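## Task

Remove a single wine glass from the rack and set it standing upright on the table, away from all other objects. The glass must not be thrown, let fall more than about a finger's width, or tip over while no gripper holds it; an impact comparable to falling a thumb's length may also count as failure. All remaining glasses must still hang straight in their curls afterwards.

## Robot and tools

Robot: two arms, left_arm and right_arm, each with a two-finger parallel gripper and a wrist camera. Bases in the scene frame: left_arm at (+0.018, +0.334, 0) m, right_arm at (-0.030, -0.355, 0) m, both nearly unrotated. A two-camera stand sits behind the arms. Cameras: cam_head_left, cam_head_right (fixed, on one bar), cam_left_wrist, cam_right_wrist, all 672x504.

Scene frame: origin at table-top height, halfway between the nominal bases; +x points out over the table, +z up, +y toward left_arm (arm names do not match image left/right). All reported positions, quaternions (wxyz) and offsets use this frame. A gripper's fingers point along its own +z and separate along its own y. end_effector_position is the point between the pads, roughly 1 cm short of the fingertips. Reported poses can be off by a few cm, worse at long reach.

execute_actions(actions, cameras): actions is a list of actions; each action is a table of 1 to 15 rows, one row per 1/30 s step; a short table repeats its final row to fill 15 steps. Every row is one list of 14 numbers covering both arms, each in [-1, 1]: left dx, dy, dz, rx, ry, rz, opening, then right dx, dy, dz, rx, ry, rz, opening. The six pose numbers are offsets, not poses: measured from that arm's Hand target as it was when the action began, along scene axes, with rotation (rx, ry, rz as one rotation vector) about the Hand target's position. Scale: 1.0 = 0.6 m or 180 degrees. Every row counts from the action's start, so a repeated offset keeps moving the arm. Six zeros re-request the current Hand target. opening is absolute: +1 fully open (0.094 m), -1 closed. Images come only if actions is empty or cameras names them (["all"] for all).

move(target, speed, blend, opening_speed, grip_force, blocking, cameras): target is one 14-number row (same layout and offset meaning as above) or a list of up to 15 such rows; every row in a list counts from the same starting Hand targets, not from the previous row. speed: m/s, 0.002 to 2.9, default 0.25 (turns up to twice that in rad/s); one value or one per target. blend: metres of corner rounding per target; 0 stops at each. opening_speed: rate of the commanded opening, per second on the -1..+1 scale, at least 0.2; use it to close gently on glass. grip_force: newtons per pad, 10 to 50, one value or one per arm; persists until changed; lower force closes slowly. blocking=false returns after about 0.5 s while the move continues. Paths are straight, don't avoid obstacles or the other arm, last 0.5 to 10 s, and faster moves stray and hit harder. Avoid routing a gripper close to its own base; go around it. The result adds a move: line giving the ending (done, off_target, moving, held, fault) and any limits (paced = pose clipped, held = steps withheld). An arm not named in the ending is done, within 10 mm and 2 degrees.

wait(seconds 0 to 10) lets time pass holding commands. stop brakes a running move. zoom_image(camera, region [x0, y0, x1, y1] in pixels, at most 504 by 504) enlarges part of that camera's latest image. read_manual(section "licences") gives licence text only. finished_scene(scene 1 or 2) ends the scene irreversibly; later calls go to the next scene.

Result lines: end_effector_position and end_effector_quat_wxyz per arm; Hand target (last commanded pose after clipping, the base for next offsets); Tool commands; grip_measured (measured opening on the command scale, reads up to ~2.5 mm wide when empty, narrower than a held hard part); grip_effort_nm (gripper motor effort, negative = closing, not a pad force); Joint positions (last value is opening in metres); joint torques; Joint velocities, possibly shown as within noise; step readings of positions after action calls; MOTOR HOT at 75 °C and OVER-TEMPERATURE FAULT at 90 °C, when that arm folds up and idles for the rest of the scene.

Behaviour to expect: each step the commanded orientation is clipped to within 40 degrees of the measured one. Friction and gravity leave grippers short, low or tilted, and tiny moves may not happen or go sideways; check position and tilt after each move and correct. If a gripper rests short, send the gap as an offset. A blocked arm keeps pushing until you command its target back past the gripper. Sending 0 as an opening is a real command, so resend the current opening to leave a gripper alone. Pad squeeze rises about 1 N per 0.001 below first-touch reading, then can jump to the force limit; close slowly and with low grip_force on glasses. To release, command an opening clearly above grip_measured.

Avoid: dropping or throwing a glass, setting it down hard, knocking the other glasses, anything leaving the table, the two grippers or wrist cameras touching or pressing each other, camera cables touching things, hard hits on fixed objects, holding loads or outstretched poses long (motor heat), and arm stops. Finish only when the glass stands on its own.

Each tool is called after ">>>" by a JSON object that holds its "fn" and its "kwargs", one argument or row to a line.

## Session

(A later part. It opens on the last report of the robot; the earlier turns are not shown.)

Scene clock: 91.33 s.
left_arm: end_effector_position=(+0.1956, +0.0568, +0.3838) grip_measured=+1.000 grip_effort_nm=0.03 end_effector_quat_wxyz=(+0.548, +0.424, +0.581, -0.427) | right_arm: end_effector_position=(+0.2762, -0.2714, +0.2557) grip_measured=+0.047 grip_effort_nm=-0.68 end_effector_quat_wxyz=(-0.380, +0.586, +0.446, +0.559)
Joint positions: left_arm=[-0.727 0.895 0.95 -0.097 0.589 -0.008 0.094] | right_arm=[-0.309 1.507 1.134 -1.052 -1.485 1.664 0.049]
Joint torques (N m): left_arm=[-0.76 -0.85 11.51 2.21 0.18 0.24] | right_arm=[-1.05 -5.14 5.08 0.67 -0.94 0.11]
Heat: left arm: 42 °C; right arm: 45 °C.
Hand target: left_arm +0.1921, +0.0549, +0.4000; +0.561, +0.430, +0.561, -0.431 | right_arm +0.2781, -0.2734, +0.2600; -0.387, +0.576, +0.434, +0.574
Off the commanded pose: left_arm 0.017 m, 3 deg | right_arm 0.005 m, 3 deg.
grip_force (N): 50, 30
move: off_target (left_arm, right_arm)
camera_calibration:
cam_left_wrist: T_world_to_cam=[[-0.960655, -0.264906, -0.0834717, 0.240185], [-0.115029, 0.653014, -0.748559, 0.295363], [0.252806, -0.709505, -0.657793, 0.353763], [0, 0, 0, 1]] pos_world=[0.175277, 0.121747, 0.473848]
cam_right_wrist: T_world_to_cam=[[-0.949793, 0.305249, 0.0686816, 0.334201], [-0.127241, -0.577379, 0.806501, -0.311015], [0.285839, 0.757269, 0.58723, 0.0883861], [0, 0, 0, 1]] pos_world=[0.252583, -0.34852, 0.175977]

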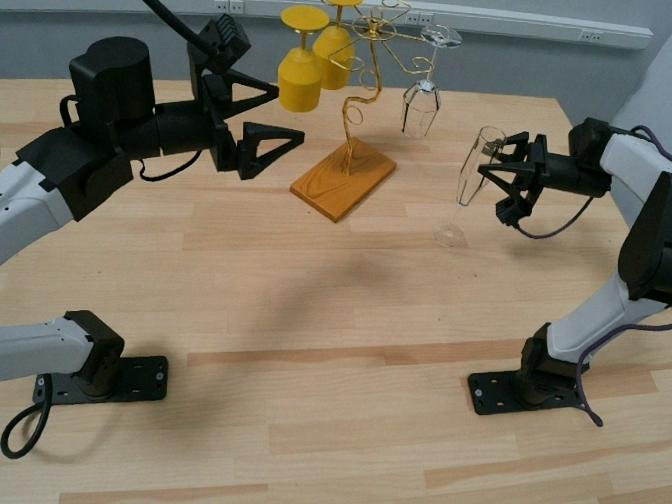

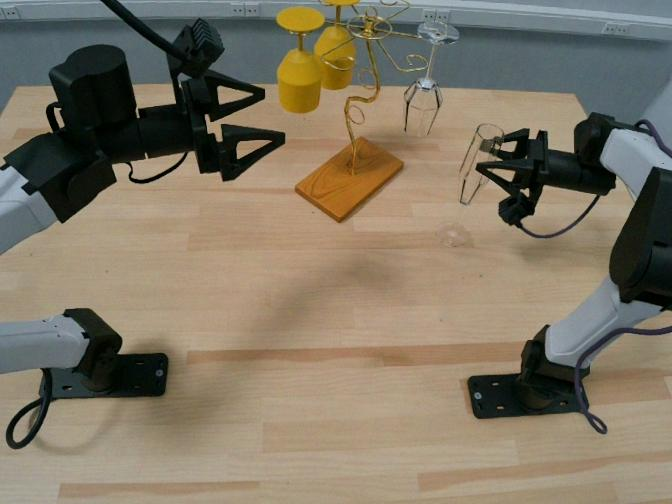

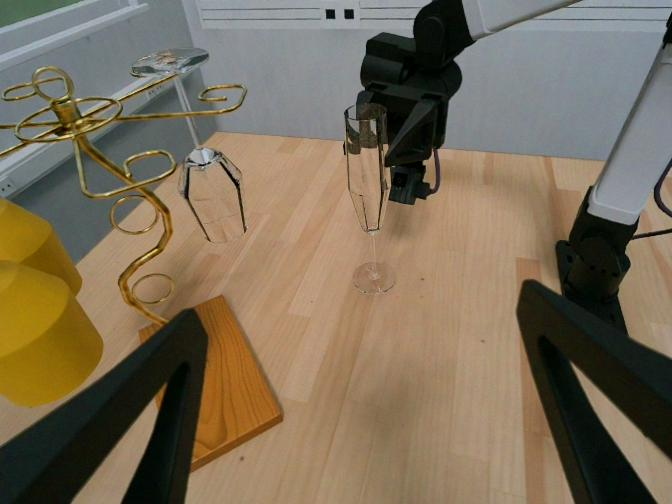

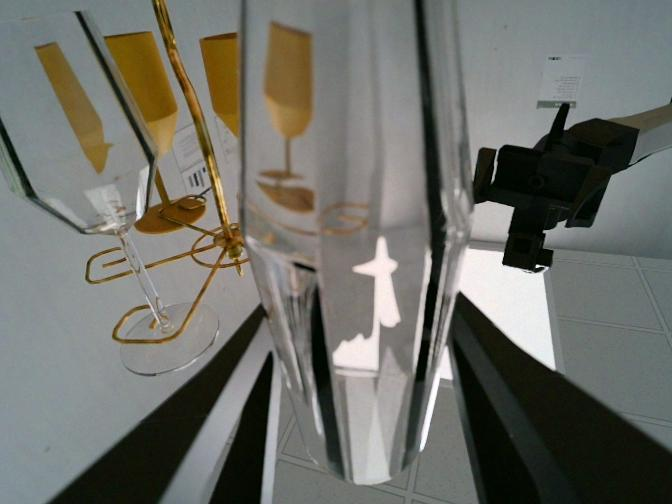

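>>> {"fn": "move", "kwargs": {
  "target": [0, 0, 0, 0, 0, 0, 1.0, 0, 0, -0.0583, 0.0056, -0.0139, 0, -0.1],
  "speed": 0.1,
  "cameras": ["cam_left_wrist", "cam_head_left", "cam_head_right"]
}}

>>> {"fn": "zoom_image", "kwargs": {
  "camera": "cam_left_wrist",
  "region": [310, 100, 450, 340]
}}

>>> {"fn": "zoom_image", "kwargs": {
  "camera": "cam_head_left",
  "region": [410, 110, 560, 280]
}}

Scene clock: 100.50 s.
left_arm: end_effector_position=(+0.1955, +0.0568, +0.3838) grip_measured=+1.000 grip_effort_nm=0.03 end_effector_quat_wxyz=(+0.548, +0.424, +0.581, -0.427) | right_arm: end_effector_position=(+0.2776, -0.2714, +0.2204) grip_measured=+0.047 grip_effort_nm=-0.67 end_effector_quat_wxyz=(-0.377, +0.568, +0.452, +0.575)
Joint positions: left_arm=[-0.727 0.895 0.95 -0.097 0.589 -0.008 0.094] | right_arm=[-0.309 1.558 1.02 -0.917 -1.515 1.596 0.049]
Joint torques (N m): left_arm=[-0.69 -0.91 11.63 2.14 0.11 0.12] | right_arm=[-1.03 -5.76 4.62 0.62 -1.01 0.15]
Heat: left arm: 42 °C; right arm: 44 °C.
Hand target: left_arm +0.1920, +0.0549, +0.4000; +0.561, +0.431, +0.561, -0.431 | right_arm +0.2781, -0.2734, +0.2250; -0.382, +0.560, +0.438, +0.591
Off the commanded pose: left_arm 0.017 m, 3 deg | right_arm 0.005 m, 3 deg.
grip_force (N): 50, 30
move: off_target (left_arm, right_arm)
camera_calibration:
cam_left_wrist: T_world_to_cam=[[-0.960735, -0.264607, -0.0834909, 0.240076], [-0.114809, 0.653043, -0.748568, 0.295314], [0.2526, -0.70959, -0.657781, 0.353829], [0, 0, 0, 1]] pos_world=[0.175177, 0.121747, 0.473848]
Images, in order (width x height): cam_head_left 672x504, cam_head_right 672x504, cam_left_wrist 672x504.

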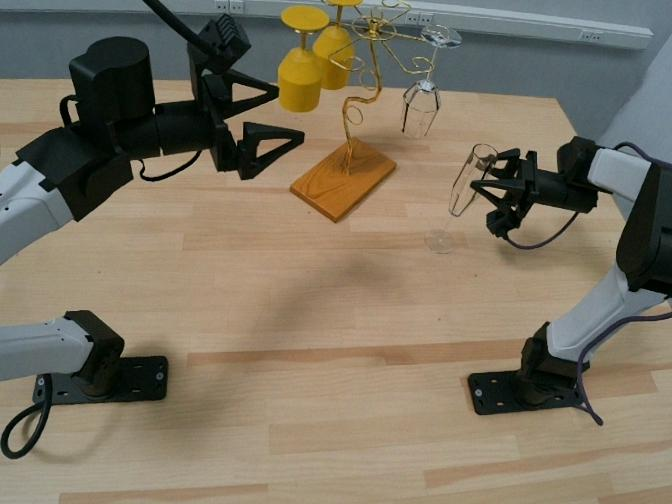

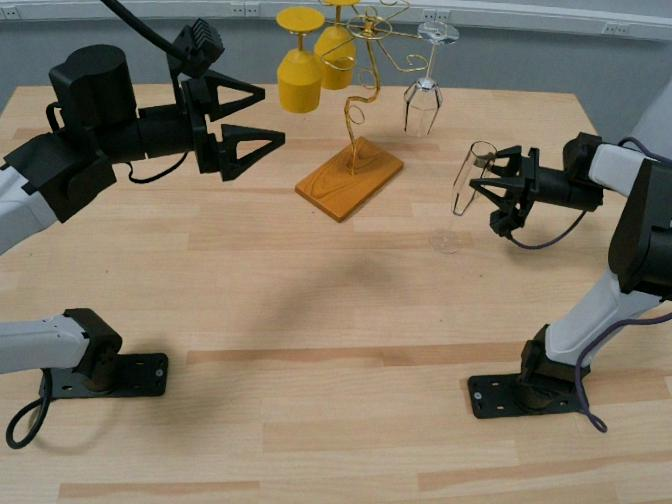

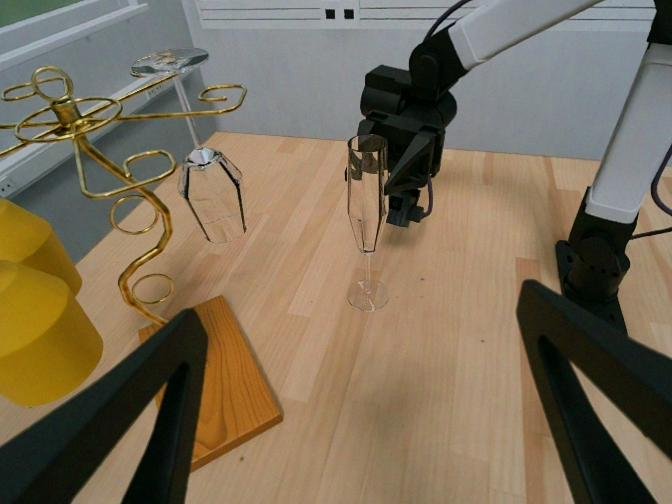

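Scaled by 2.100 from the camera's 672x504 image, which has a finer 960x720 frame.

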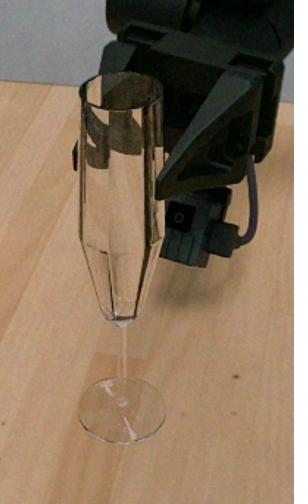

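Scaled by 2.965 from the camera's 672x504 image, which has a finer 960x720 frame.

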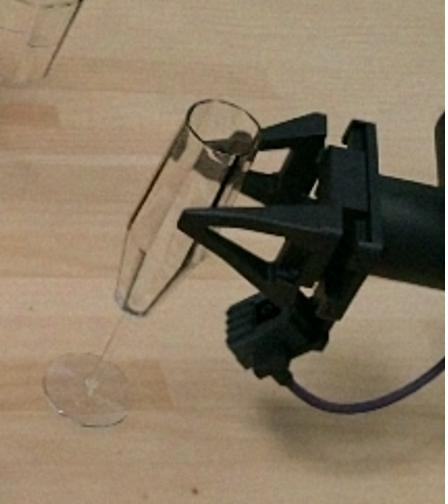

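>>> {"fn": "move", "kwargs": {
  "target": [0, 0, 0, 0, 0, 0, 1.0, 0, 0, -0.025, 0, 0, 0, -0.1],
  "speed": 0.06,
  "cameras": ["cam_left_wrist", "cam_head_left"]
}}

>>> {"fn": "zoom_image", "kwargs": {
  "camera": "cam_left_wrist",
  "region": [310, 220, 450, 340]
}}

>>> {"fn": "zoom_image", "kwargs": {
  "camera": "cam_head_left",
  "region": [400, 160, 520, 280]
}}

Scene clock: 102.27 s.
left_arm: end_effector_position=(+0.1955, +0.0568, +0.3838) grip_measured=+1.000 grip_effort_nm=0.03 end_effector_quat_wxyz=(+0.548, +0.424, +0.581, -0.427) | right_arm: end_effector_position=(+0.2765, -0.2710, +0.2072) grip_measured=+0.047 grip_effort_nm=-0.67 end_effector_quat_wxyz=(-0.380, +0.567, +0.450, +0.576)
Joint positions: left_arm=[-0.727 0.895 0.95 -0.097 0.589 -0.008 0.094] | right_arm=[-0.309 1.575 0.976 -0.863 -1.523 1.592 0.049]
Joint torques (N m): left_arm=[-0.75 -0.95 11.43 2.12 0.15 0.18] | right_arm=[-0.96 -5.35 4.74 0.71 -0.9 0.07]
Heat: left arm: 42 °C; right arm: 44 °C.
Hand target: left_arm +0.1920, +0.0549, +0.4000; +0.561, +0.431, +0.561, -0.431 | right_arm +0.2781, -0.2734, +0.2100; -0.382, +0.560, +0.438, +0.591
Off the commanded pose: left_arm 0.017 m, 3 deg | right_arm 0.004 m, 2 deg.
grip_force (N): 50, 30
move: off_target (left_arm)
camera_calibration:
cam_left_wrist: T_world_to_cam=[[-0.960735, -0.264607, -0.0834909, 0.240076], [-0.114809, 0.653043, -0.748568, 0.295314], [0.2526, -0.70959, -0.657781, 0.353829], [0, 0, 0, 1]] pos_world=[0.175177, 0.121747, 0.473848]
Images, in order (width x height): cam_head_left 672x504, cam_left_wrist 672x504.

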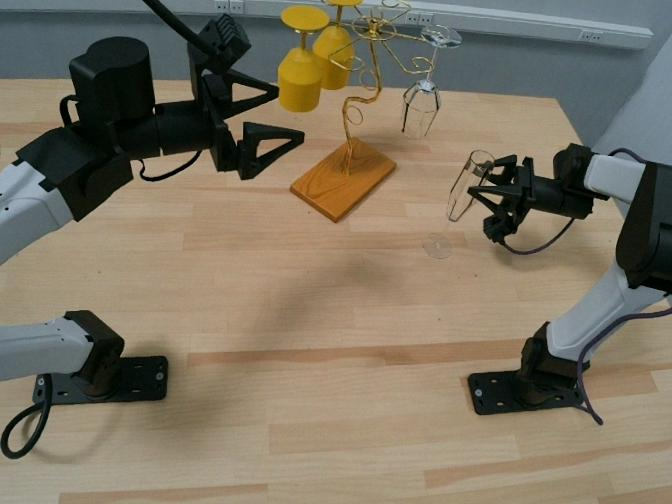

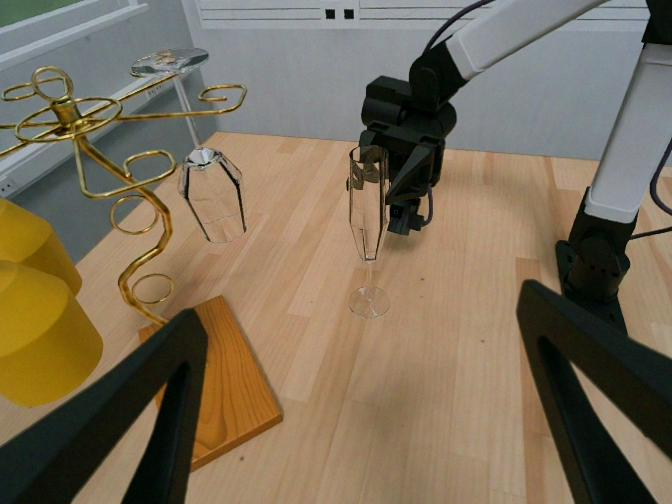

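Scaled by 3.600 from the camera's 672x504 image, which has a finer 960x720 frame.

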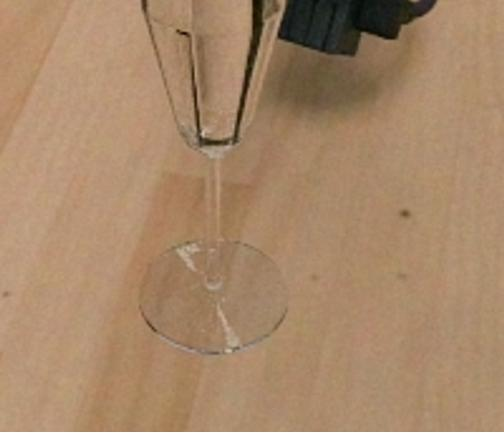

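Scaled by 4.200 from the camera's 672x504 image, which has a finer 960x720 frame.

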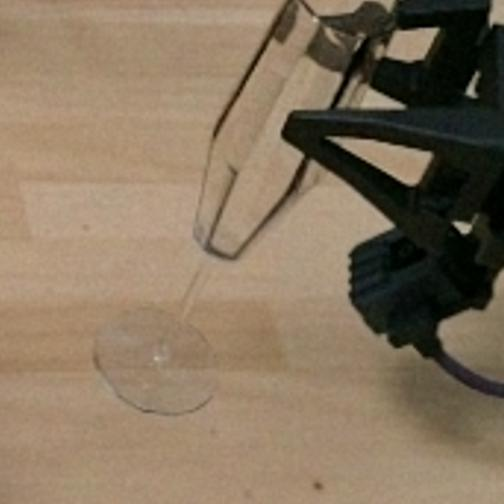

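>>> {"fn": "move", "kwargs": {
  "target": [0, 0, 0, 0, 0, 0, 1.0, 0, 0, -0.012, 0, 0, 0, -0.1],
  "speed": 0.04,
  "cameras": ["cam_left_wrist", "cam_head_left"]
}}

>>> {"fn": "zoom_image", "kwargs": {
  "camera": "cam_left_wrist",
  "region": [310, 220, 450, 340]
}}

Scene clock: 103.93 s.
left_arm: end_effector_position=(+0.1955, +0.0568, +0.3838) grip_measured=+1.000 grip_effort_nm=0.04 end_effector_quat_wxyz=(+0.548, +0.424, +0.581, -0.427) | right_arm: end_effector_position=(+0.2756, -0.2706, +0.2069) grip_measured=+0.047 grip_effort_nm=-0.67 end_effector_quat_wxyz=(-0.381, +0.560, +0.449, +0.583)
Joint positions: left_arm=[-0.727 0.895 0.95 -0.097 0.589 -0.008 0.094] | right_arm=[-0.309 1.575 0.962 -0.84 -1.54 1.592 0.049]
Joint torques (N m): left_arm=[-0.72 -0.85 11.56 2.2 0.13 0.09] | right_arm=[-1.03 -4.14 4.38 0.74 -0.73 0.08]
Heat: left arm: 43 °C; right arm: 44 °C.
Hand target: left_arm +0.1920, +0.0549, +0.4000; +0.561, +0.431, +0.561, -0.431 | right_arm +0.2781, -0.2734, +0.2029; -0.382, +0.560, +0.438, +0.591
Off the commanded pose: left_arm 0.017 m, 3 deg | right_arm 0.006 m, 2 deg.
grip_force (N): 50, 30
move: off_target (left_arm)
camera_calibration:
cam_left_wrist: T_world_to_cam=[[-0.960735, -0.264607, -0.0834909, 0.240076], [-0.114809, 0.653043, -0.748568, 0.295314], [0.2526, -0.70959, -0.657781, 0.353829], [0, 0, 0, 1]] pos_world=[0.175177, 0.121747, 0.473848]
Images, in order (width x height): cam_head_left 672x504, cam_left_wrist 672x504.

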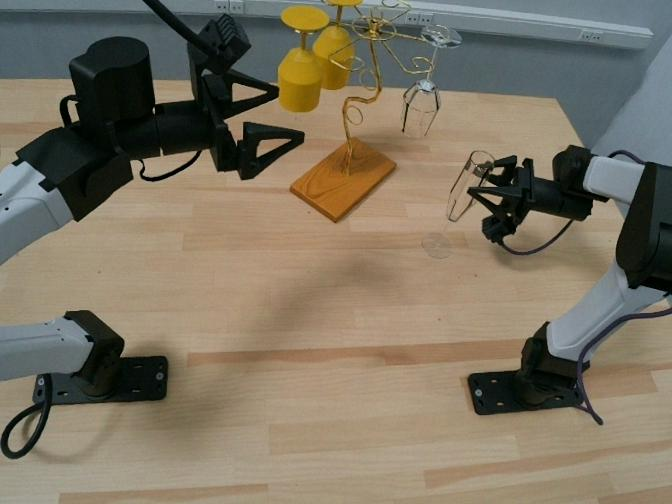

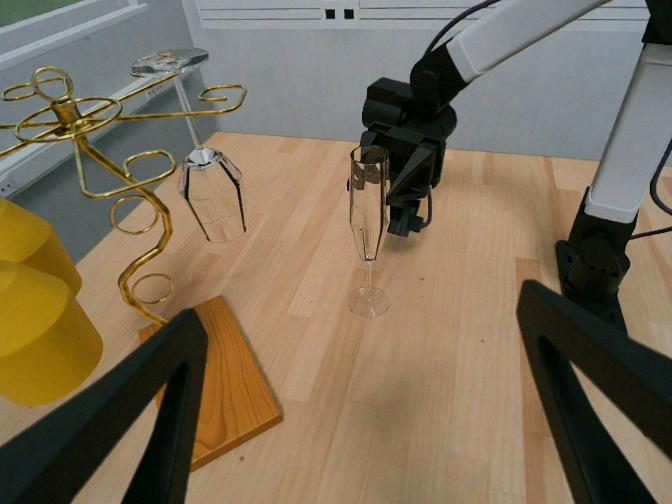

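Scaled by 3.600 from the camera's 672x504 image, which has a finer 960x720 frame.

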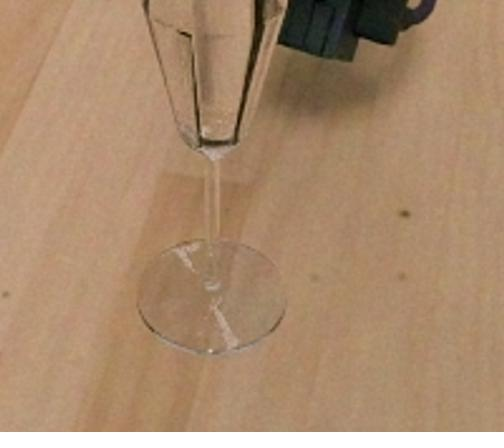

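>>> {"fn": "zoom_image", "kwargs": {
  "camera": "cam_head_left",
  "region": [400, 130, 540, 280]
}}

>>> {"fn": "zoom_image", "kwargs": {
  "camera": "cam_left_wrist",
  "region": [310, 120, 450, 330]
}}

Scaled by 3.360 from the camera's 672x504 image, which has a finer 960x720 frame.

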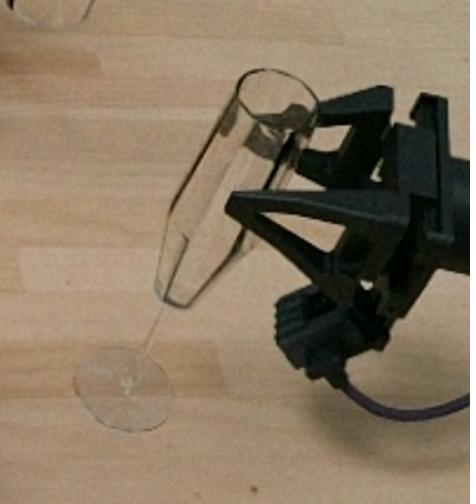

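Scaled by 2.400 from the camera's 672x504 image, which has a finer 960x720 frame.

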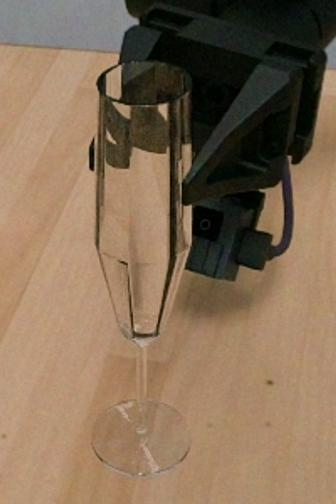

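>>> {"fn": "move", "kwargs": {
  "target": [
    [0, 0, 0, 0, 0, 0, 1.0, 0, 0, 0.008, 0.003, -0.003, 0, -0.1],
    [0, 0, 0, 0, 0, 0, 1.0, 0, 0, 0.008, 0.003, -0.003, 0, 0.35]
  ],
  "speed": 0.04,
  "opening_speed": 0.3,
  "cameras": ["cam_left_wrist", "cam_head_left"]
}}

>>> {"fn": "zoom_image", "kwargs": {
  "camera": "cam_left_wrist",
  "region": [310, 120, 450, 330]
}}

Scene clock: 107.13 s.
left_arm: end_effector_position=(+0.1955, +0.0568, +0.3838) grip_measured=+1.000 grip_effort_nm=0.04 end_effector_quat_wxyz=(+0.548, +0.424, +0.581, -0.427) | right_arm: end_effector_position=(+0.2758, -0.2706, +0.2081) grip_measured=+0.349 grip_effort_nm=0.06 end_effector_quat_wxyz=(-0.382, +0.557, +0.449, +0.585)
Joint positions: left_arm=[-0.727 0.895 0.95 -0.097 0.589 -0.008 0.094] | right_arm=[-0.309 1.575 0.962 -0.835 -1.547 1.593 0.063]
Joint torques (N m): left_arm=[-0.57 -0.98 11.47 2.17 0.12 0.15] | right_arm=[-1.01 -4.9 4.89 0.63 -0.76 0.11]
Heat: left arm: 43 °C; right arm: 44 °C.
Hand target: left_arm +0.1920, +0.0549, +0.4000; +0.561, +0.431, +0.561, -0.431 | right_arm +0.2781, -0.2734, +0.2076; -0.383, +0.555, +0.437, +0.595
Off the commanded pose: left_arm 0.017 m, 3 deg | right_arm 0.004 m, 2 deg.
joint sent to its limit (right arm) — joint 5 (wrist yaw), lower limit. The joint targets still meet the commanded pose.
grip_force (N): 50, 30
move: off_target (left_arm)
camera_calibration:
cam_left_wrist: T_world_to_cam=[[-0.960735, -0.264607, -0.0834909, 0.240076], [-0.114809, 0.653043, -0.748568, 0.295314], [0.2526, -0.70959, -0.657781, 0.353829], [0, 0, 0, 1]] pos_world=[0.175177, 0.121747, 0.473848]
Images, in order (width x height): cam_head_left 672x504, cam_left_wrist 672x504.

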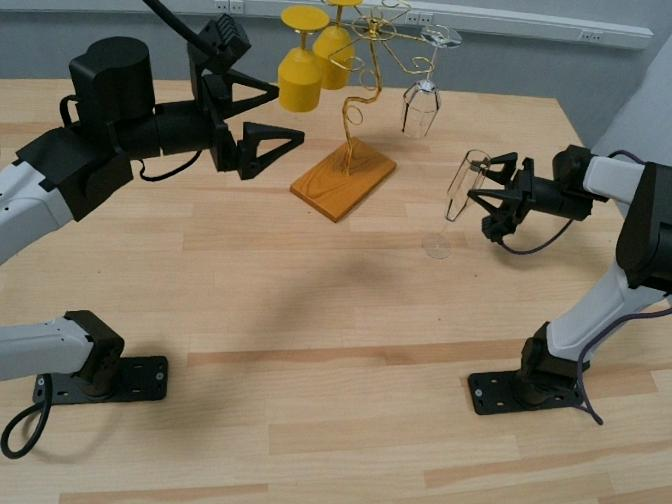

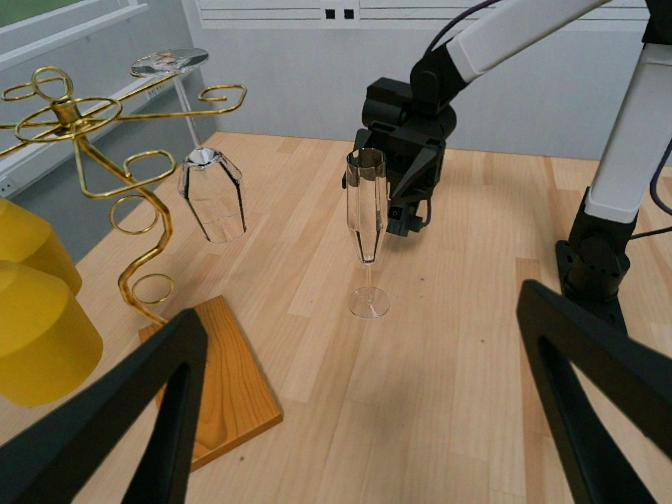

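Scaled by 2.400 from the camera's 672x504 image, which has a finer 960x720 frame.

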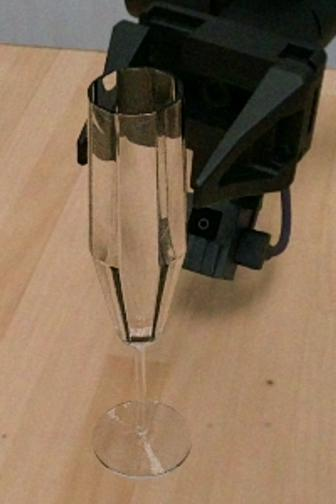

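>>> {"fn": "move", "kwargs": {
  "target": [
    [0, 0, 0, 0, 0, 0, 1.0, 0, 0, 0, 0, 0, 0, 1.0],
    [0, 0, 0, 0, 0, 0, 1.0, -0.0155, -0.0475, 0.0017, 0, 0, -0.0444, 1.0],
    [0, 0, 0, 0, 0, 0, 1.0, -0.036, -0.111, 0.005, 0, 0, -0.1056, 1.0],
    [0, 0, 0, 0, 0, 0, 1.0, -0.0618, -0.1902, 0.0167, 0, 0, -0.1722, 1.0]
  ],
  "speed": [0.08, 0.06, 0.1, 0.15],
  "blend": [0, 0.01, 0.02, 0],
  "opening_speed": 0.5,
  "cameras": ["all"]
}}

Scene clock: 113.60 s.
left_arm: end_effector_position=(+0.1955, +0.0568, +0.3838) grip_measured=+1.000 grip_effort_nm=0.03 end_effector_quat_wxyz=(+0.548, +0.424, +0.581, -0.427) | right_arm: end_effector_position=(+0.2431, -0.3885, +0.2118) grip_measured=+0.999 grip_effort_nm=0.06 end_effector_quat_wxyz=(-0.238, +0.655, +0.287, +0.658)
Joint positions: left_arm=[-0.727 0.895 0.95 -0.097 0.589 -0.008 0.094] | right_arm=[-0.804 1.348 0.775 -0.825 -1.548 1.677 0.094]
Joint torques (N m): left_arm=[-0.62 -0.99 11.63 2.18 0.17 0.13] | right_arm=[-0.87 -6.64 4.6 0.69 -0.7 0.12]
Heat: left arm: 44 °C; right arm: 44 °C.
Hand target: left_arm +0.1920, +0.0549, +0.4000; +0.561, +0.431, +0.561, -0.431 | right_arm +0.2410, -0.3876, +0.2177; -0.210, +0.652, +0.272, +0.676
Off the commanded pose: left_arm 0.017 m, 3 deg | right_arm 0.006 m, 4 deg.
grip_force (N): 50, 30
move: off_target (left_arm, right_arm)
camera_calibration:
cam_left_wrist: T_world_to_cam=[[-0.960735, -0.264607, -0.0834909, 0.240076], [-0.114809, 0.653043, -0.748568, 0.295314], [0.2526, -0.70959, -0.657781, 0.353829], [0, 0, 0, 1]] pos_world=[0.175177, 0.121747, 0.473848]
cam_right_wrist: T_world_to_cam=[[-0.701139, 0.710937, 0.0545244, 0.441689], [-0.425054, -0.478141, 0.768577, -0.228496], [0.57248, 0.515704, 0.637429, 0.0382113], [0, 0, 0, 1]] pos_world=[0.190687, -0.442972, 0.127177]

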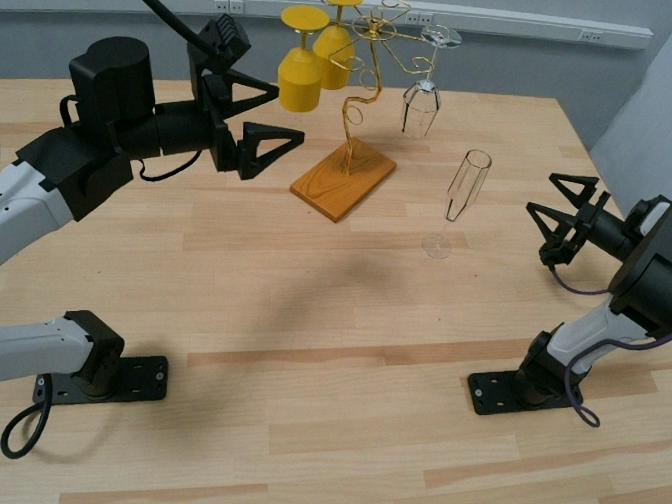

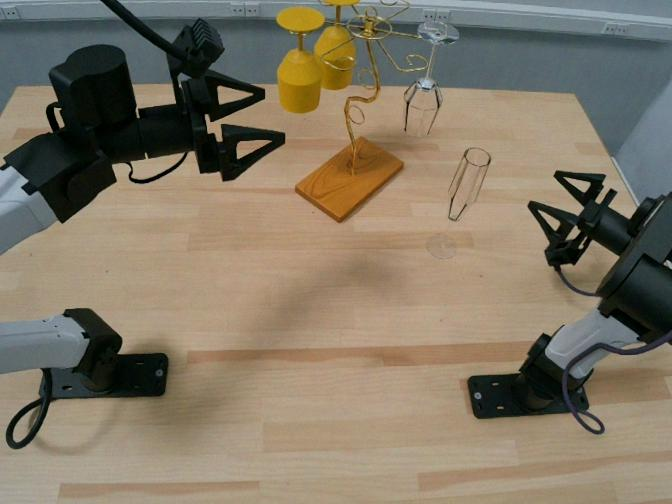

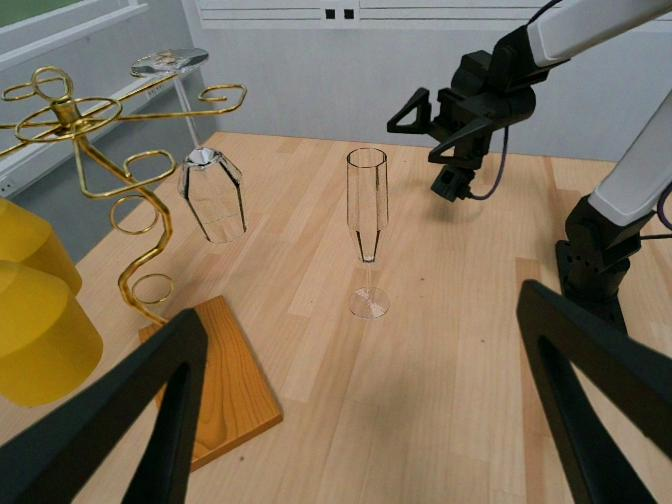

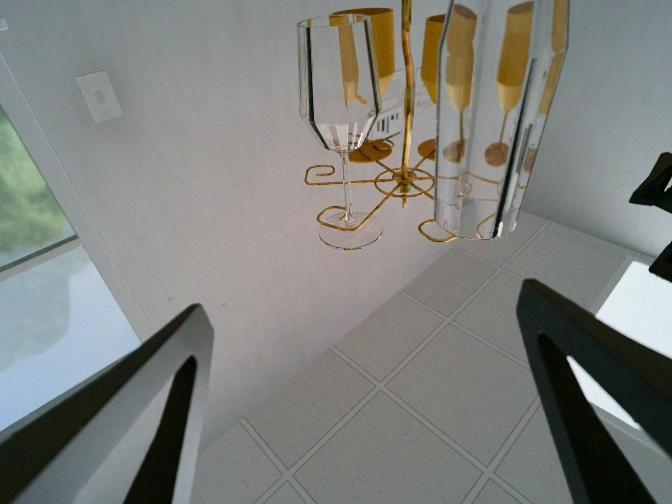

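>>> {"fn": "finished_scene", "kwargs": {
  "scene": 1
}}

The scene is finished: the task was done.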